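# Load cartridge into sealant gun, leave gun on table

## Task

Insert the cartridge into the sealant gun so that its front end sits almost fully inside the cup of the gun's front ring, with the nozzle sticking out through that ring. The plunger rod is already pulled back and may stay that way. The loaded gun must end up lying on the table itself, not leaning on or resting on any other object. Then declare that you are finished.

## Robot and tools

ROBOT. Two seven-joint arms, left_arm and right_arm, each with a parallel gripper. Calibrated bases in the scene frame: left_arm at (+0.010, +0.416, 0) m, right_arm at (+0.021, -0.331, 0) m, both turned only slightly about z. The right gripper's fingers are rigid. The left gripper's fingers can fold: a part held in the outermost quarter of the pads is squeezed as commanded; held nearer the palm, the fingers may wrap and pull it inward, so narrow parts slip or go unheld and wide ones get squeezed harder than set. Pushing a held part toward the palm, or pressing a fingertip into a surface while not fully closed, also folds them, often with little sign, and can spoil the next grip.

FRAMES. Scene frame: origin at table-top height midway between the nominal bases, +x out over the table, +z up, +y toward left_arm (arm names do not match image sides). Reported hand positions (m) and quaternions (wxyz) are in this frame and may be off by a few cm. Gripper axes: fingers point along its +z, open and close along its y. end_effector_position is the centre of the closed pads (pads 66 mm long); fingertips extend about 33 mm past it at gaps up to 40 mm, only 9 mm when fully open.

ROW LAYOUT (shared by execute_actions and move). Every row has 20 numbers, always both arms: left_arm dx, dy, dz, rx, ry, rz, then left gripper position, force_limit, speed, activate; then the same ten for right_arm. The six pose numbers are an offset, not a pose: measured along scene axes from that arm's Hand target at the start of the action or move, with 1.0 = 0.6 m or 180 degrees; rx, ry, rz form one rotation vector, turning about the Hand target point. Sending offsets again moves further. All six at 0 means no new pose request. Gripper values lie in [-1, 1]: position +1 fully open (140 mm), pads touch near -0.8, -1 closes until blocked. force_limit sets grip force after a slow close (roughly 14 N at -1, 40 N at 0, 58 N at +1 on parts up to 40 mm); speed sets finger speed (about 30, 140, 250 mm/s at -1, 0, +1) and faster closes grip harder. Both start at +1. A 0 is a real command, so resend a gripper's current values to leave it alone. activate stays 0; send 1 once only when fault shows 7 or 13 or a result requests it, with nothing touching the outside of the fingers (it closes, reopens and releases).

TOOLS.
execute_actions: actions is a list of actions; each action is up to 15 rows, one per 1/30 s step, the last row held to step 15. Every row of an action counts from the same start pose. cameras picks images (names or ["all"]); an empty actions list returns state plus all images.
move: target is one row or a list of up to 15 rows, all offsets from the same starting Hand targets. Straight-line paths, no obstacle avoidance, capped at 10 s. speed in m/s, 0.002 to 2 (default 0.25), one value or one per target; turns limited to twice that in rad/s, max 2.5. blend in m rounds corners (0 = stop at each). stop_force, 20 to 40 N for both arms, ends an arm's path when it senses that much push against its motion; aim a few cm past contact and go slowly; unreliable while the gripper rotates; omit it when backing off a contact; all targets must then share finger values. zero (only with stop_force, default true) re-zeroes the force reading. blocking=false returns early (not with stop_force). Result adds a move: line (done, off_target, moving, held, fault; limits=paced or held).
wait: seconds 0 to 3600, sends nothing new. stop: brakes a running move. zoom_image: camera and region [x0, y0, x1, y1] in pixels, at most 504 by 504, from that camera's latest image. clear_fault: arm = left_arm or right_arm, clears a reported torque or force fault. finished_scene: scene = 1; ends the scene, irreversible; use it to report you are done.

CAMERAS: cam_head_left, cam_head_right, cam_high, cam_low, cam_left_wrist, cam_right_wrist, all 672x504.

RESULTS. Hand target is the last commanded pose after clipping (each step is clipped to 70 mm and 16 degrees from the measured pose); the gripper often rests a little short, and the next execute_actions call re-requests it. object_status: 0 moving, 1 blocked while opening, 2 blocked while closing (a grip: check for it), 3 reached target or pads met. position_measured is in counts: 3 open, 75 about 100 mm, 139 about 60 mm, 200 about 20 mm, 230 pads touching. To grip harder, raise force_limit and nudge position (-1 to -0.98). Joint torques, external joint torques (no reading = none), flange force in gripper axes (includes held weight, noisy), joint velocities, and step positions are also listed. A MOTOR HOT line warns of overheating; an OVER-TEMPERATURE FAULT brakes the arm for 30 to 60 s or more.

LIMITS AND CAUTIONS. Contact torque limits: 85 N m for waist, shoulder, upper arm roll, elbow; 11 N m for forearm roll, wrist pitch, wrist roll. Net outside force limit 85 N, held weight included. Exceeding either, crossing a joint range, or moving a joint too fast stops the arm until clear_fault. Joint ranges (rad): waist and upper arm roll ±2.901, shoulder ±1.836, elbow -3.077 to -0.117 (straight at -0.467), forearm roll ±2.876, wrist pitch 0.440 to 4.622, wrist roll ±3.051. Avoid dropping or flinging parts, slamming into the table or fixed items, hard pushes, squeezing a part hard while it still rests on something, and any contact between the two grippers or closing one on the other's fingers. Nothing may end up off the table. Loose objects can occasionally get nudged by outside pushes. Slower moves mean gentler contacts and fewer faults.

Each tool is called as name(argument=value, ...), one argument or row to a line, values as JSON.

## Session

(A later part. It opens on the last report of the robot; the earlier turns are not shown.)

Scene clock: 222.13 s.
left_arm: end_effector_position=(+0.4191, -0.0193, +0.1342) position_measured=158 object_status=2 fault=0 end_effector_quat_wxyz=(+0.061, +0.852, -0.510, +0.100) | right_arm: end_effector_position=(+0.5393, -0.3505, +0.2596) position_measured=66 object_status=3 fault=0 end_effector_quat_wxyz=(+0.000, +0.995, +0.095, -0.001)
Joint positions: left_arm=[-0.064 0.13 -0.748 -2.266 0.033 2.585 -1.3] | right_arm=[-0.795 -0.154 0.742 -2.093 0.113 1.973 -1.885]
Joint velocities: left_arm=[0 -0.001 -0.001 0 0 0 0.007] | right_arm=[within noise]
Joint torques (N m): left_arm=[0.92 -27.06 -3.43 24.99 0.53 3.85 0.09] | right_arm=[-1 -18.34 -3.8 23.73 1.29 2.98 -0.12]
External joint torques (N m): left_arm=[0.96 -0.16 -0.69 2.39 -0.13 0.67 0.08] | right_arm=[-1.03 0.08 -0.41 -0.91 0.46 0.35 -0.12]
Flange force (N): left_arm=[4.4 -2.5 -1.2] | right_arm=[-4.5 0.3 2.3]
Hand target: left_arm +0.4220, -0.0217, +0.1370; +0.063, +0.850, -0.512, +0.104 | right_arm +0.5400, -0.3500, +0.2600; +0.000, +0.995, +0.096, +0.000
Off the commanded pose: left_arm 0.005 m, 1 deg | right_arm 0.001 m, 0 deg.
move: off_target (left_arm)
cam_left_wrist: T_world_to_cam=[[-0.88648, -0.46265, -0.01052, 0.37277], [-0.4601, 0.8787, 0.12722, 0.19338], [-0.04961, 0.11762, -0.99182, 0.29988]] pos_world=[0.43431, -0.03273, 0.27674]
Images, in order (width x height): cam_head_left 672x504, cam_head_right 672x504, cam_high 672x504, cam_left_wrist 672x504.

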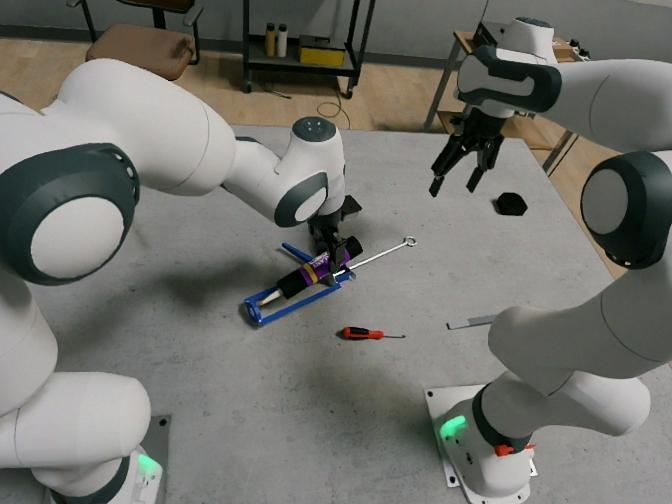

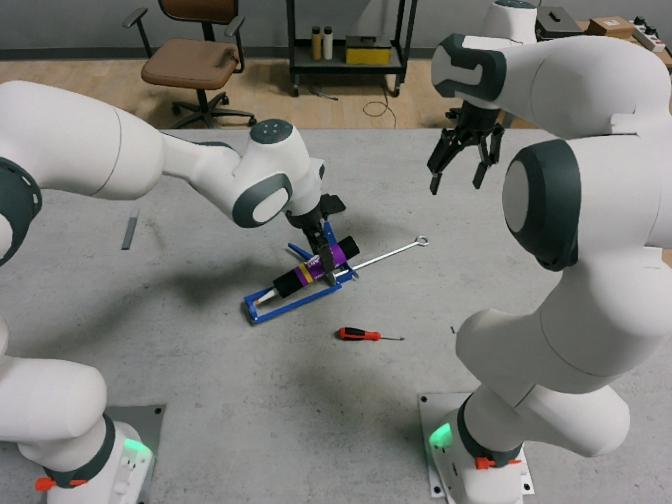

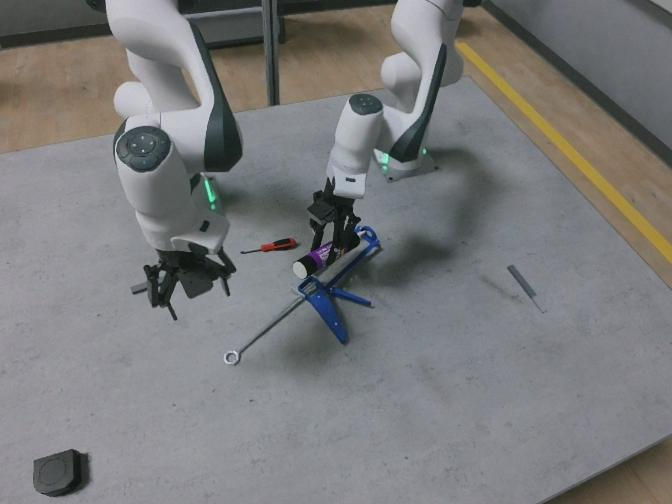

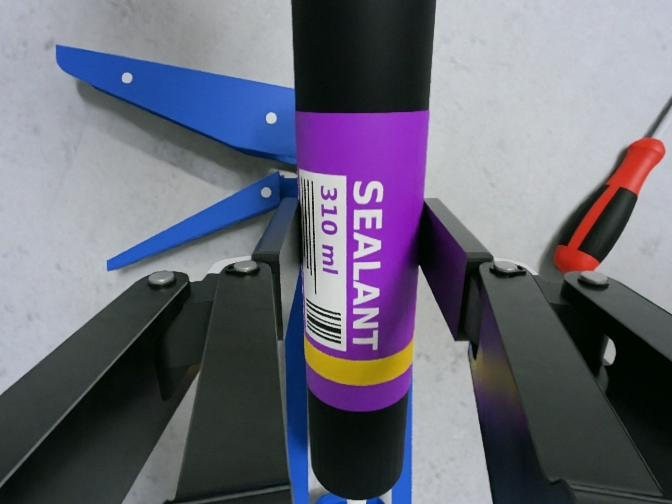

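move(
  target=[-0.0158,0.0388,-0.0333,0,0,0,-1,-0.1,-1,0,0,0,0,0,0,0,0.5,-0.6,-1,0],
  speed=0.05,
  cameras=["cam_left_wrist","cam_head_left","cam_head_right","cam_high"],
)

zoom_image(
  camera="cam_head_left",
  region=[230, 240, 330, 340],
)

zoom_image(
  camera="cam_left_wrist",
  region=[230, 300, 470, 504],
)

zoom_image(
  camera="cam_high",
  region=[280, 200, 410, 320],
)

Scene clock: 234.33 s.
left_arm: end_effector_position=(+0.4093, +0.0038, +0.1131) position_measured=158 object_status=2 fault=0 end_effector_quat_wxyz=(+0.062, +0.852, -0.511, +0.098) | right_arm: end_effector_position=(+0.5393, -0.3505, +0.2596) position_measured=66 object_status=3 fault=0 end_effector_quat_wxyz=(+0.000, +0.995, +0.095, -0.001)
Joint positions: left_arm=[-0.029 0.104 -0.762 -2.357 -0.011 2.651 -1.246] | right_arm=[-0.795 -0.154 0.742 -2.093 0.113 1.973 -1.885]
Joint velocities: left_arm=[0 0 0 0 0 0.001 0.008] | right_arm=[within noise]
Joint torques (N m): left_arm=[1.01 -26.44 -3.16 23.19 0.17 4.12 0.17] | right_arm=[-1.03 -18.34 -3.8 23.74 1.29 2.99 -0.13]
External joint torques (N m): left_arm=[1.1 -1.39 -0.96 1.52 -0.48 0.97 0.16] | right_arm=[-1.11 -0.05 -0.47 -0.81 0.45 0.38 -0.13]
Flange force (N): left_arm=[-4.3 -0.1 -6.9] | right_arm=[-4.8 0.4 2.1]
Hand target: left_arm +0.4125, +0.0016, +0.1170; +0.063, +0.850, -0.512, +0.104 | right_arm +0.5400, -0.3500, +0.2600; +0.000, +0.995, +0.096, +0.000
Off the commanded pose: left_arm 0.006 m, 1 deg | right_arm 0.001 m, 0 deg.
move: off_target (left_arm)
cam_left_wrist: T_world_to_cam=[[-0.8871, -0.46151, -0.00755, 0.37443], [-0.45849, 0.87916, 0.1299, 0.17031], [-0.05331, 0.1187, -0.9915, 0.2772]] pos_world=[0.42501, -0.00983, 0.25555]
Images, in order (width x height): cam_head_left 672x504, cam_head_right 672x504, cam_high 672x504, cam_left_wrist 672x504.

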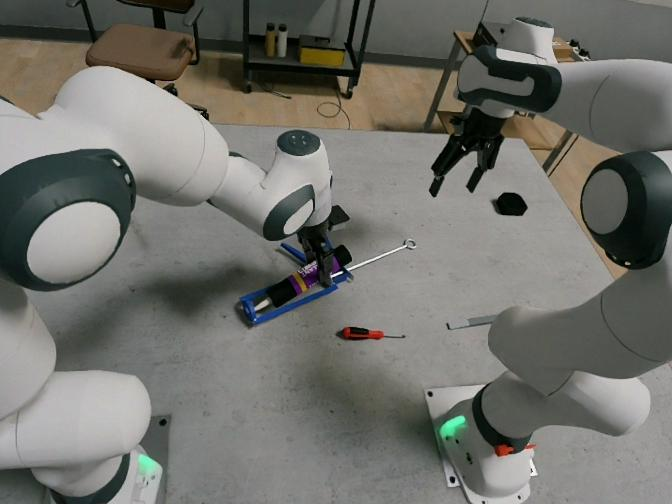

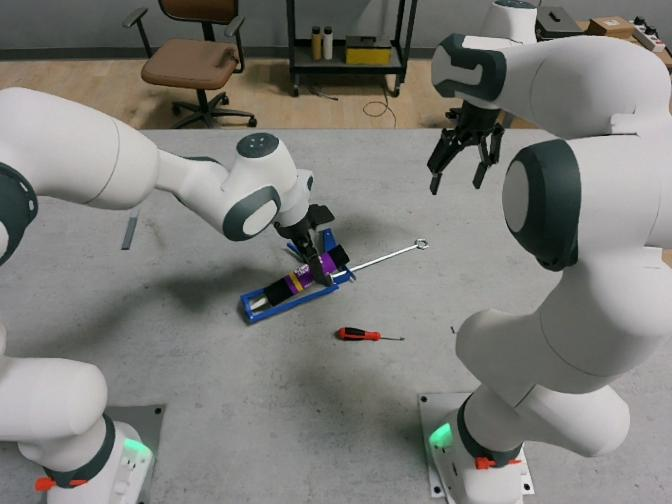

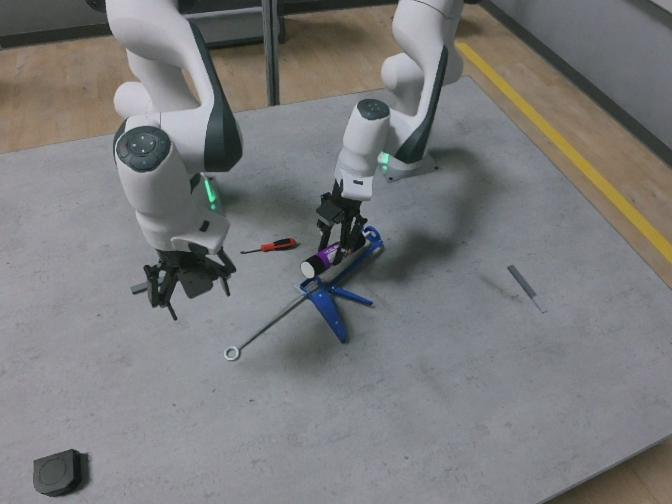

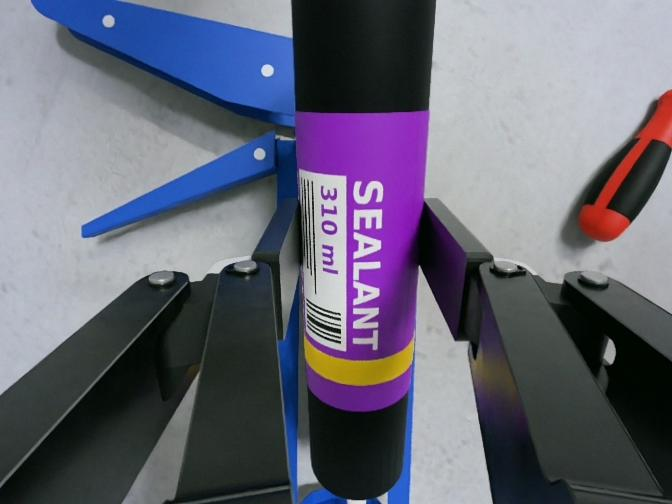

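Scaled by 5.040.

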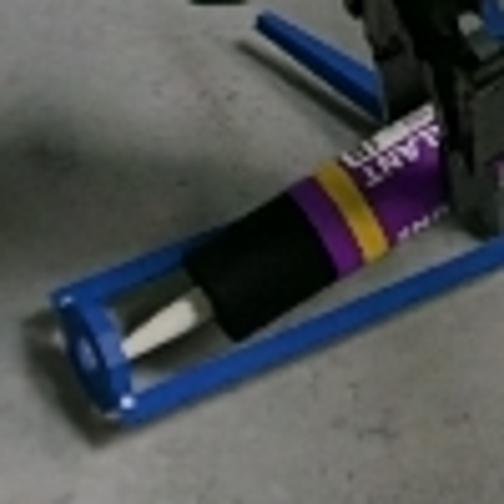

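Scaled by 2.100.

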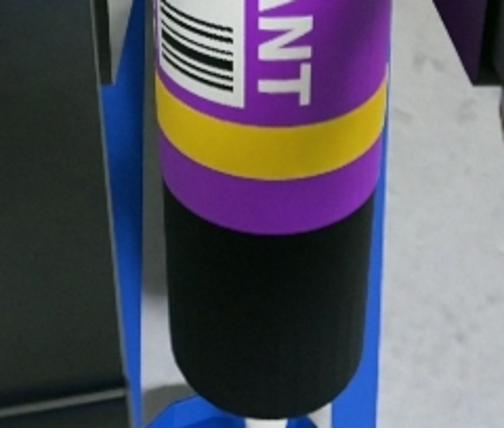

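Scaled by 3.877.

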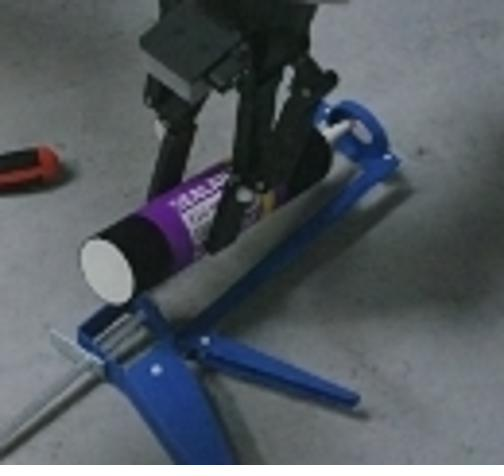

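zoom_image(
  camera="cam_high",
  region=[345, 210, 395, 260],
)

zoom_image(
  camera="cam_head_left",
  region=[235, 280, 285, 330],
)

zoom_image(
  camera="cam_head_right",
  region=[230, 270, 300, 330],
)

Scaled by 10.080.

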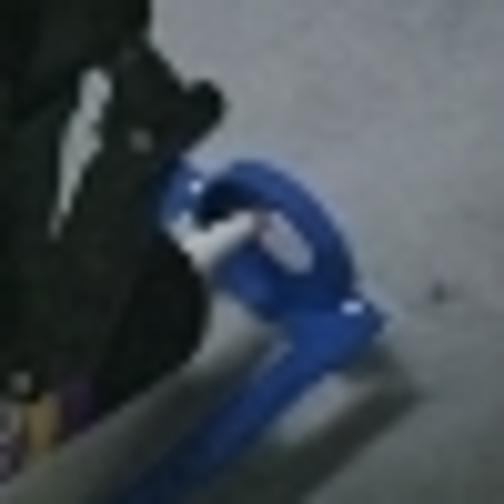

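Scaled by 10.080.

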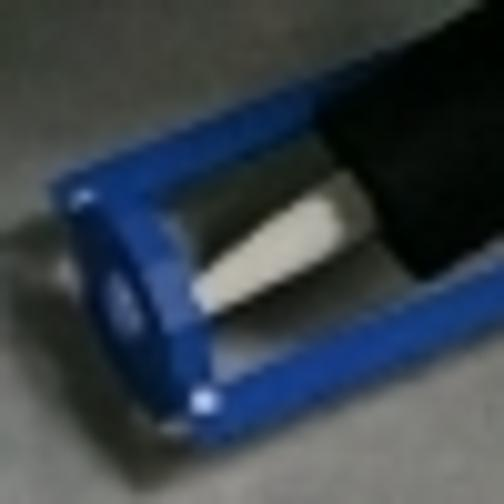

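Scaled by 7.200.

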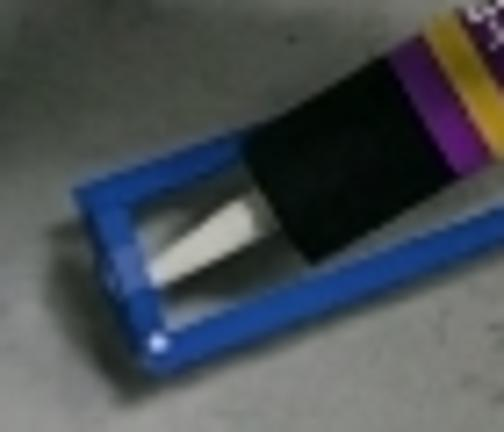

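move(
  target=[0.0398,-0.0448,0.0417,0,0,0,-1,-0.1,-1,0,0,0,0,0,0,0,0.5,-0.6,-1,0],
  speed=0.08,
  cameras=["cam_left_wrist","cam_head_left","cam_head_right","cam_high"],
)

zoom_image(
  camera="cam_head_left",
  region=[230, 220, 430, 340],
)

zoom_image(
  camera="cam_head_left",
  region=[230, 270, 290, 330],
)

zoom_image(
  camera="cam_left_wrist",
  region=[230, 300, 470, 504],
)

zoom_image(
  camera="cam_high",
  region=[280, 200, 410, 320],
)

zoom_image(
  camera="cam_high",
  region=[345, 210, 395, 260],
)

Scene clock: 243.30 s.
left_arm: end_effector_position=(+0.4348, -0.0238, +0.1400) position_measured=158 object_status=2 fault=0 end_effector_quat_wxyz=(+0.062, +0.850, -0.514, +0.102) | right_arm: end_effector_position=(+0.5393, -0.3505, +0.2596) position_measured=66 object_status=3 fault=0 end_effector_quat_wxyz=(+0.000, +0.995, +0.095, -0.001)
Joint positions: left_arm=[-0.07 0.162 -0.731 -2.217 0.057 2.565 -1.294] | right_arm=[-0.795 -0.154 0.742 -2.093 0.113 1.973 -1.885]
Joint velocities: left_arm=[0 0 0 0.001 0.001 -0.003 -0.007] | right_arm=[within noise]
Joint torques (N m): left_arm=[0.16 -28.8 -3.48 25.21 0.9 3.52 -0.24] | right_arm=[-0.99 -18.38 -3.79 23.72 1.29 2.99 -0.1]
External joint torques (N m): left_arm=[0.21 -0.41 -0.09 2.35 0.23 0.32 -0.25] | right_arm=[-1.05 0 -0.43 -0.87 0.45 0.37 -0.1]
Flange force (N): left_arm=[7.7 -1.9 0.7] | right_arm=[-4.7 0.3 2.2]
Hand target: left_arm +0.4364, -0.0253, +0.1420; +0.063, +0.850, -0.512, +0.104 | right_arm +0.5400, -0.3500, +0.2600; +0.000, +0.995, +0.096, +0.000
Off the commanded pose: left_arm 0.003 m, 0 deg | right_arm 0.001 m, 0 deg.
move: done
cam_left_wrist: T_world_to_cam=[[-0.89014, -0.45552, -0.01261, 0.38673], [-0.45353, 0.88289, 0.1217, 0.20185], [-0.04431, 0.11405, -0.99249, 0.30472]] pos_world=[0.44929, -0.0368, 0.28274]
Images, in order (width x height): cam_head_left 672x504, cam_head_right 672x504, cam_high 672x504, cam_left_wrist 672x504.

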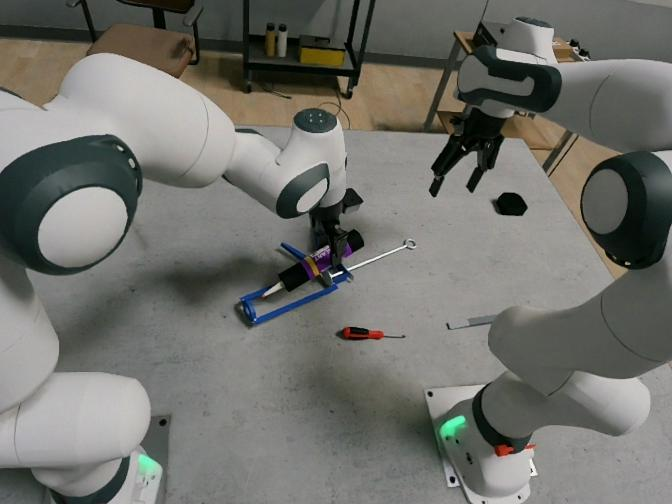

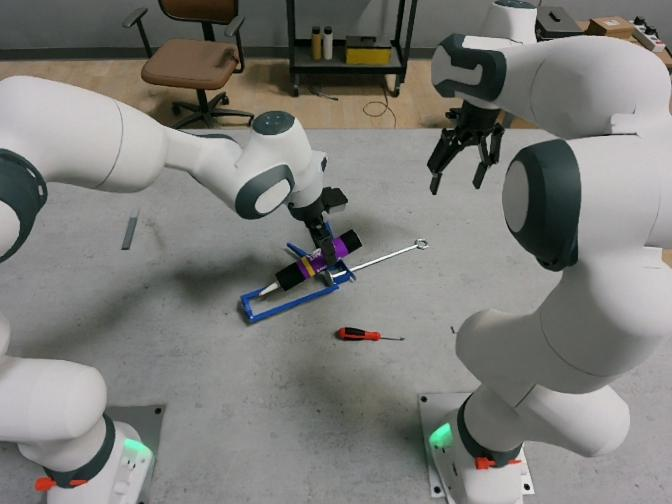

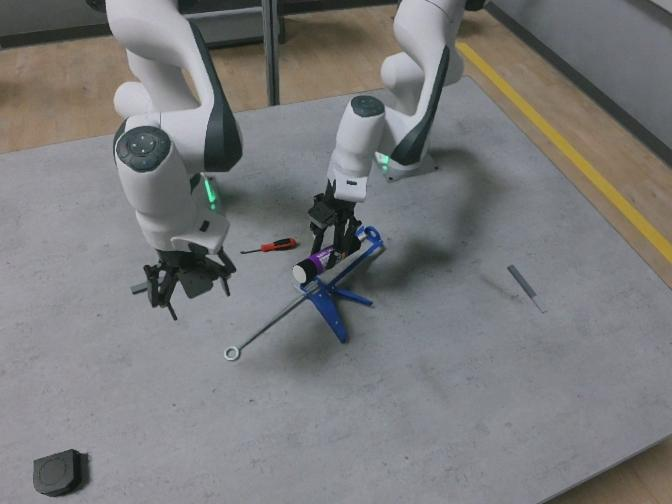

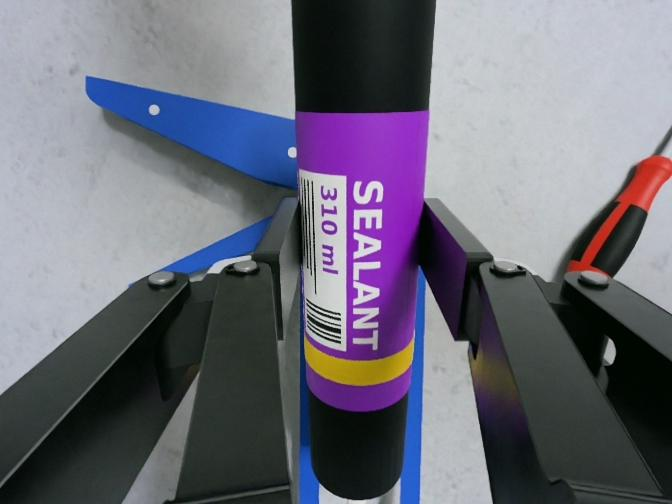

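Scaled by 2.520.

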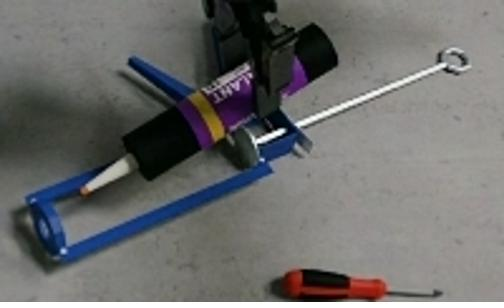

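Scaled by 8.400.

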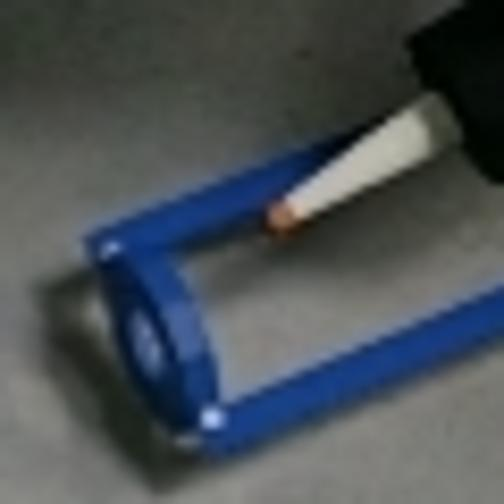

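Scaled by 2.100.

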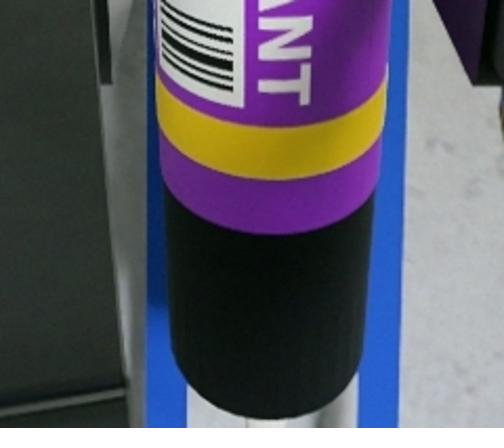

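Scaled by 3.877.

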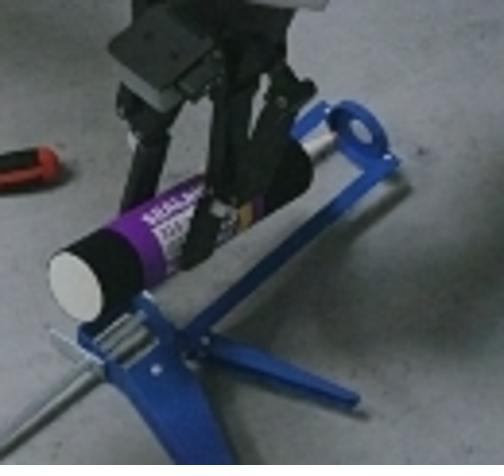

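Scaled by 10.080.

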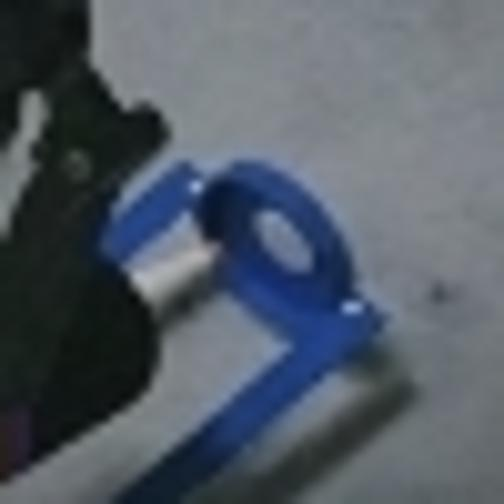

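execute_actions(
  actions=[],
)

zoom_image(
  camera="cam_low",
  region=[290, 215, 380, 275],
)

zoom_image(
  camera="cam_high",
  region=[280, 240, 350, 310],
)

Scene clock: 260.60 s.
left_arm: end_effector_position=(+0.4347, -0.0237, +0.1400) position_measured=158 object_status=2 fault=0 end_effector_quat_wxyz=(+0.063, +0.850, -0.513, +0.102) | right_arm: end_effector_position=(+0.5393, -0.3505, +0.2596) position_measured=66 object_status=3 fault=0 end_effector_quat_wxyz=(+0.000, +0.995, +0.095, -0.001)
Joint positions: left_arm=[-0.07 0.162 -0.731 -2.217 0.057 2.565 -1.295] | right_arm=[-0.795 -0.154 0.742 -2.093 0.113 1.973 -1.885]
Joint velocities: within noise
Joint torques (N m): left_arm=[0.14 -28.83 -3.58 25.19 0.91 3.56 -0.29] | right_arm=[-0.99 -18.38 -3.78 23.71 1.29 2.98 -0.15]
External joint torques (N m): left_arm=[0.2 -0.53 -0.2 2.39 0.23 0.38 -0.3] | right_arm=[-1.05 0 -0.41 -0.92 0.46 0.35 -0.15]
Flange force (N): left_arm=[7.5 -1.7 0.5] | right_arm=[-4.9 0.3 2.3]
Hand target: left_arm +0.4364, -0.0253, +0.1420; +0.063, +0.850, -0.512, +0.104 | right_arm +0.5400, -0.3500, +0.2600; +0.000, +0.995, +0.096, +0.000
Tool commands: left_gripper/position=-1.0 left_gripper/force_limit=-0.1 left_gripper/speed=-1.0 left_gripper/activate=+0.0 right_gripper/position=+0.5 right_gripper/force_limit=-0.6 right_gripper/speed=-1.0 right_gripper/activate=+0.0
Off the commanded pose: left_arm 0.003 m, 0 deg | right_arm 0.001 m, 0 deg.
camera_calibration:
cam_left_wrist: T_world_to_cam=[[-0.88937, -0.45702, -0.01206, 0.38622], [-0.45495, 0.88213, 0.12197, 0.20231], [-0.04511, 0.11396, -0.99246, 0.30495]] pos_world=[0.44929, -0.03671, 0.28264]
cam_right_wrist: T_world_to_cam=[[0.21023, -0.9776, -0.00977, -0.44429], [-0.91907, -0.20103, 0.33897, 0.34332], [-0.33335, -0.06228, -0.94075, 0.55019]] pos_world=[0.59235, -0.33106, 0.39687]

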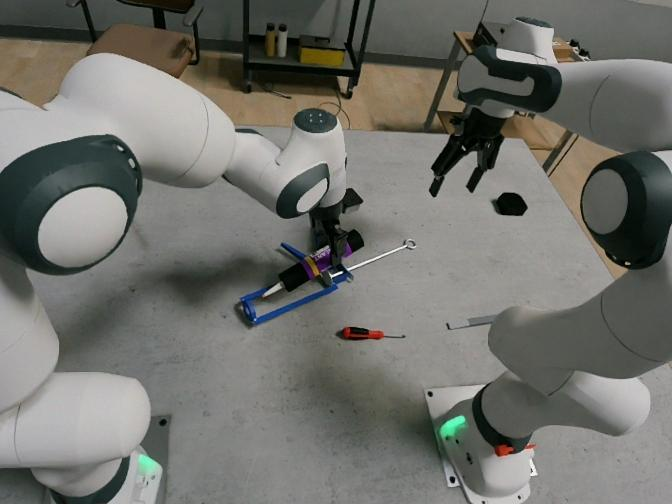

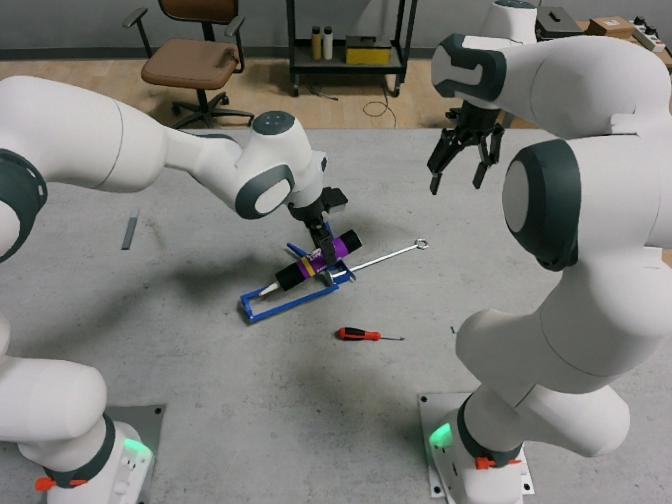

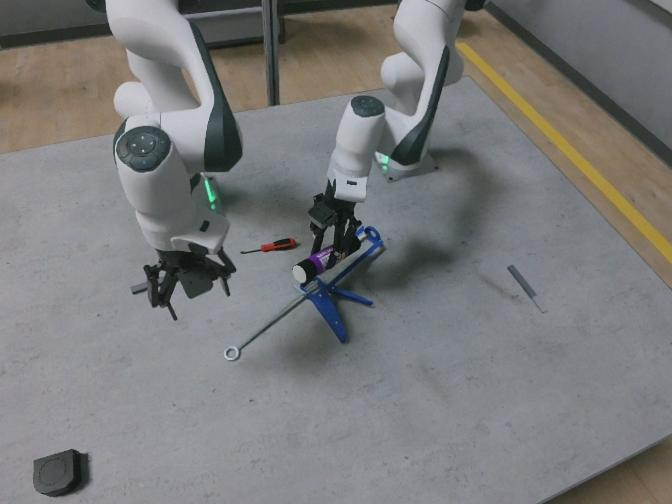

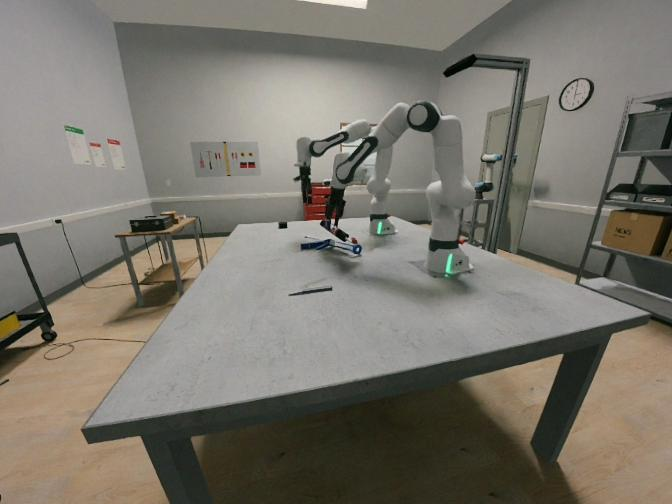

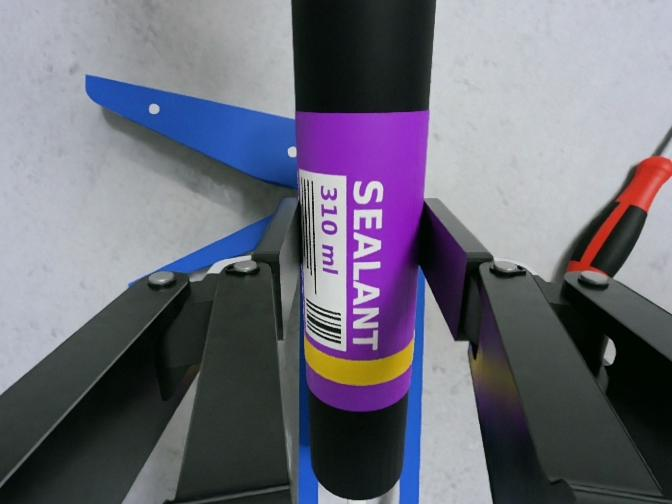

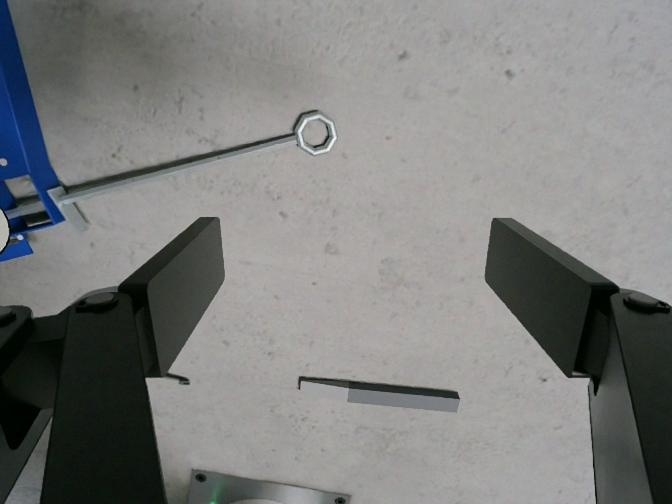

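Scaled by 5.600.

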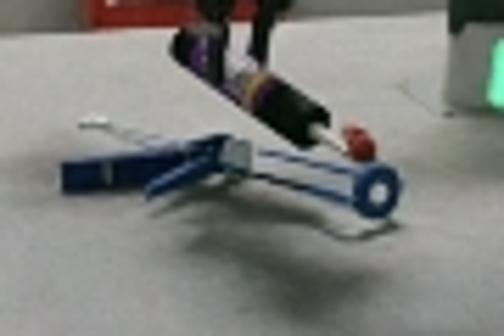

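Scaled by 7.200.

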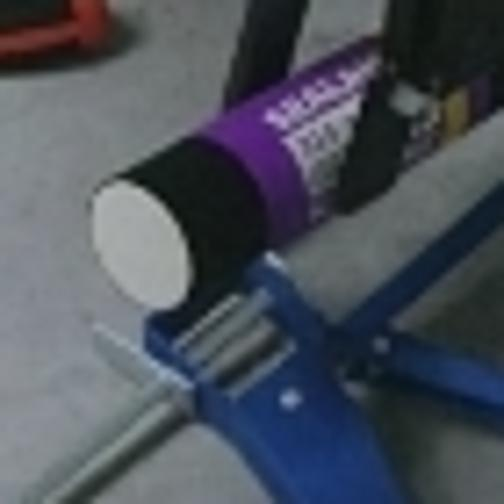

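move(
  target=[-0.0066,-0.0035,0,0,0,-0.0078,-1,-0.1,-1,0,0,0,0,0,0,0,0.5,-0.6,-1,0],
  speed=0.08,
  cameras=["cam_left_wrist","cam_head_left","cam_head_right","cam_high","cam_low"],
)

zoom_image(
  camera="cam_head_left",
  region=[230, 270, 290, 330],
)

zoom_image(
  camera="cam_head_right",
  region=[230, 270, 290, 330],
)

zoom_image(
  camera="cam_left_wrist",
  region=[280, 384, 430, 504],
)

zoom_image(
  camera="cam_high",
  region=[345, 210, 395, 260],
)

zoom_image(
  camera="cam_low",
  region=[330, 230, 370, 260],
)

Scene clock: 269.27 s.
left_arm: end_effector_position=(+0.4317, -0.0265, +0.1404) position_measured=158 object_status=2 fault=0 end_effector_quat_wxyz=(+0.063, +0.845, -0.521, +0.102) | right_arm: end_effector_position=(+0.5393, -0.3505, +0.2596) position_measured=66 object_status=3 fault=0 end_effector_quat_wxyz=(+0.000, +0.995, +0.095, -0.001)
Joint positions: left_arm=[-0.067 0.162 -0.739 -2.217 0.055 2.564 -1.281] | right_arm=[-0.795 -0.154 0.742 -2.093 0.113 1.973 -1.885]
Joint velocities: left_arm=[0.001 0 -0.002 -0.001 -0.001 0.001 0.009] | right_arm=[within noise]
Joint torques (N m): left_arm=[1.03 -29.11 -4.75 24.36 0.2 3.57 0.04] | right_arm=[-1.02 -18.38 -3.8 23.72 1.28 2.99 -0.14]
External joint torques (N m): left_arm=[1.07 -0.9 -1.34 1.5 -0.48 0.37 0.04] | right_arm=[-0.98 -0.07 -0.35 -0.78 0.45 0.38 -0.14]
Flange force (N): left_arm=[-2.0 -0.5 -5.9] | right_arm=[-4.7 0.2 2.1]
Hand target: left_arm +0.4324, -0.0274, +0.1420; +0.064, +0.844, -0.522, +0.104 | right_arm +0.5400, -0.3500, +0.2600; +0.000, +0.995, +0.096, +0.000
Off the commanded pose: left_arm 0.002 m, 0 deg | right_arm 0.001 m, 0 deg.
move: done
cam_left_wrist: T_world_to_cam=[[-0.89772, -0.44038, -0.01286, 0.38645], [-0.43856, 0.89047, 0.12136, 0.19651], [-0.04199, 0.11459, -0.99253, 0.30429]] pos_world=[0.44588, -0.03967, 0.28313]
Images, in order (width x height): cam_head_left 672x504, cam_head_right 672x504, cam_high 672x504, cam_low 672x504, cam_left_wrist 672x504.

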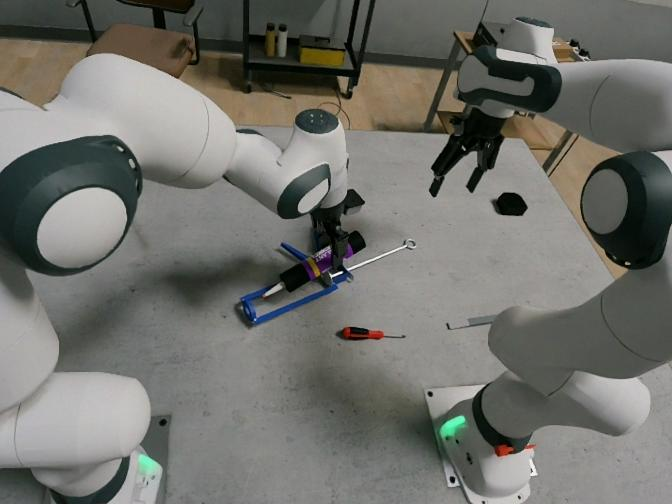

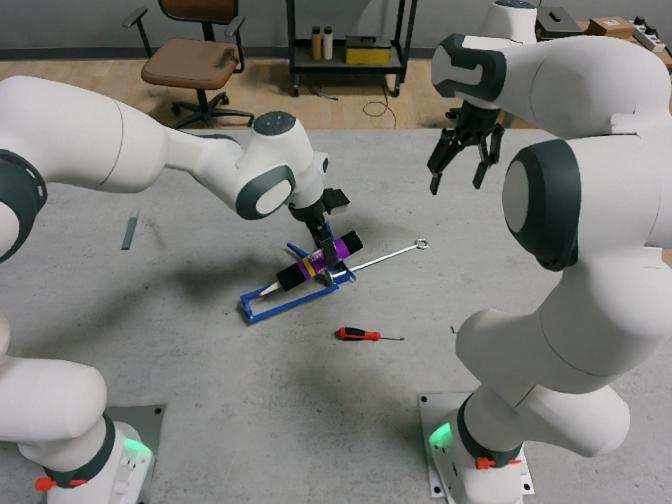

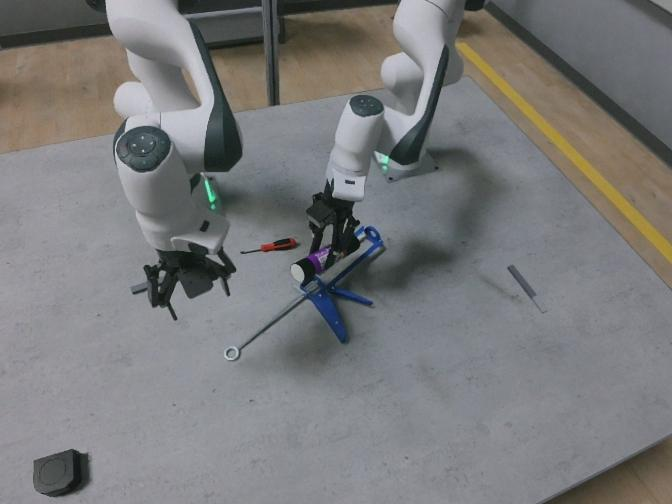

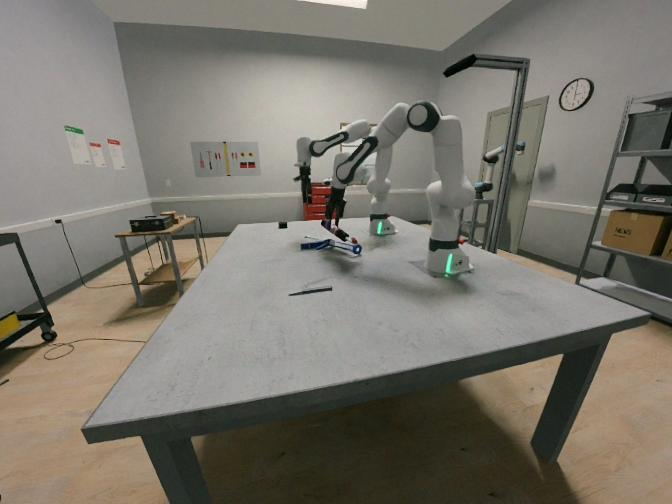

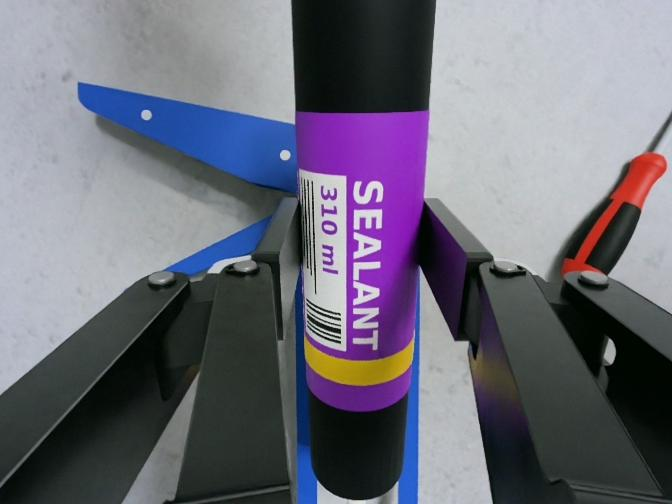

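Scaled by 8.400.

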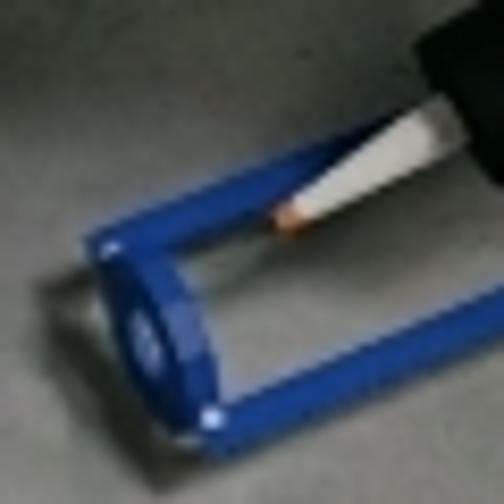

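Scaled by 8.400.

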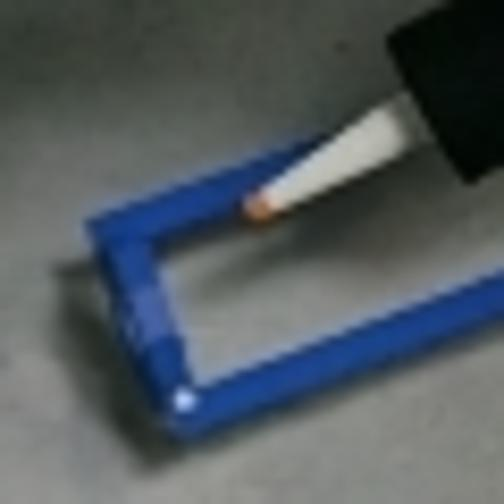

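Scaled by 3.360.

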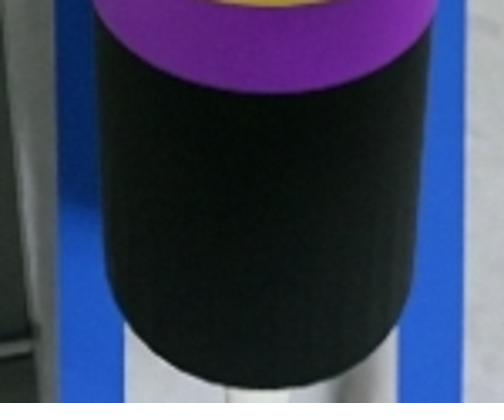

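Scaled by 10.080.

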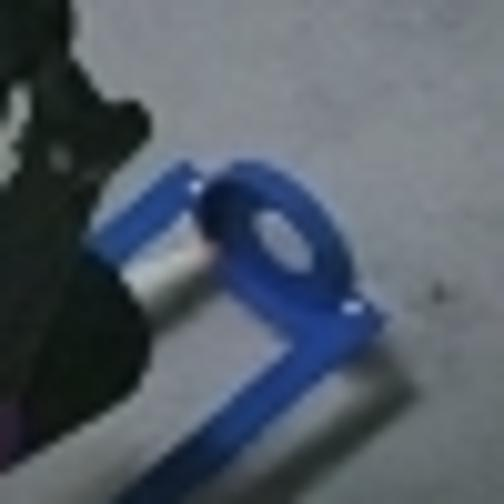

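Scaled by 12.600.

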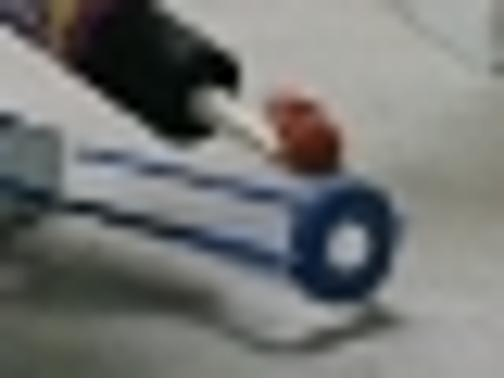

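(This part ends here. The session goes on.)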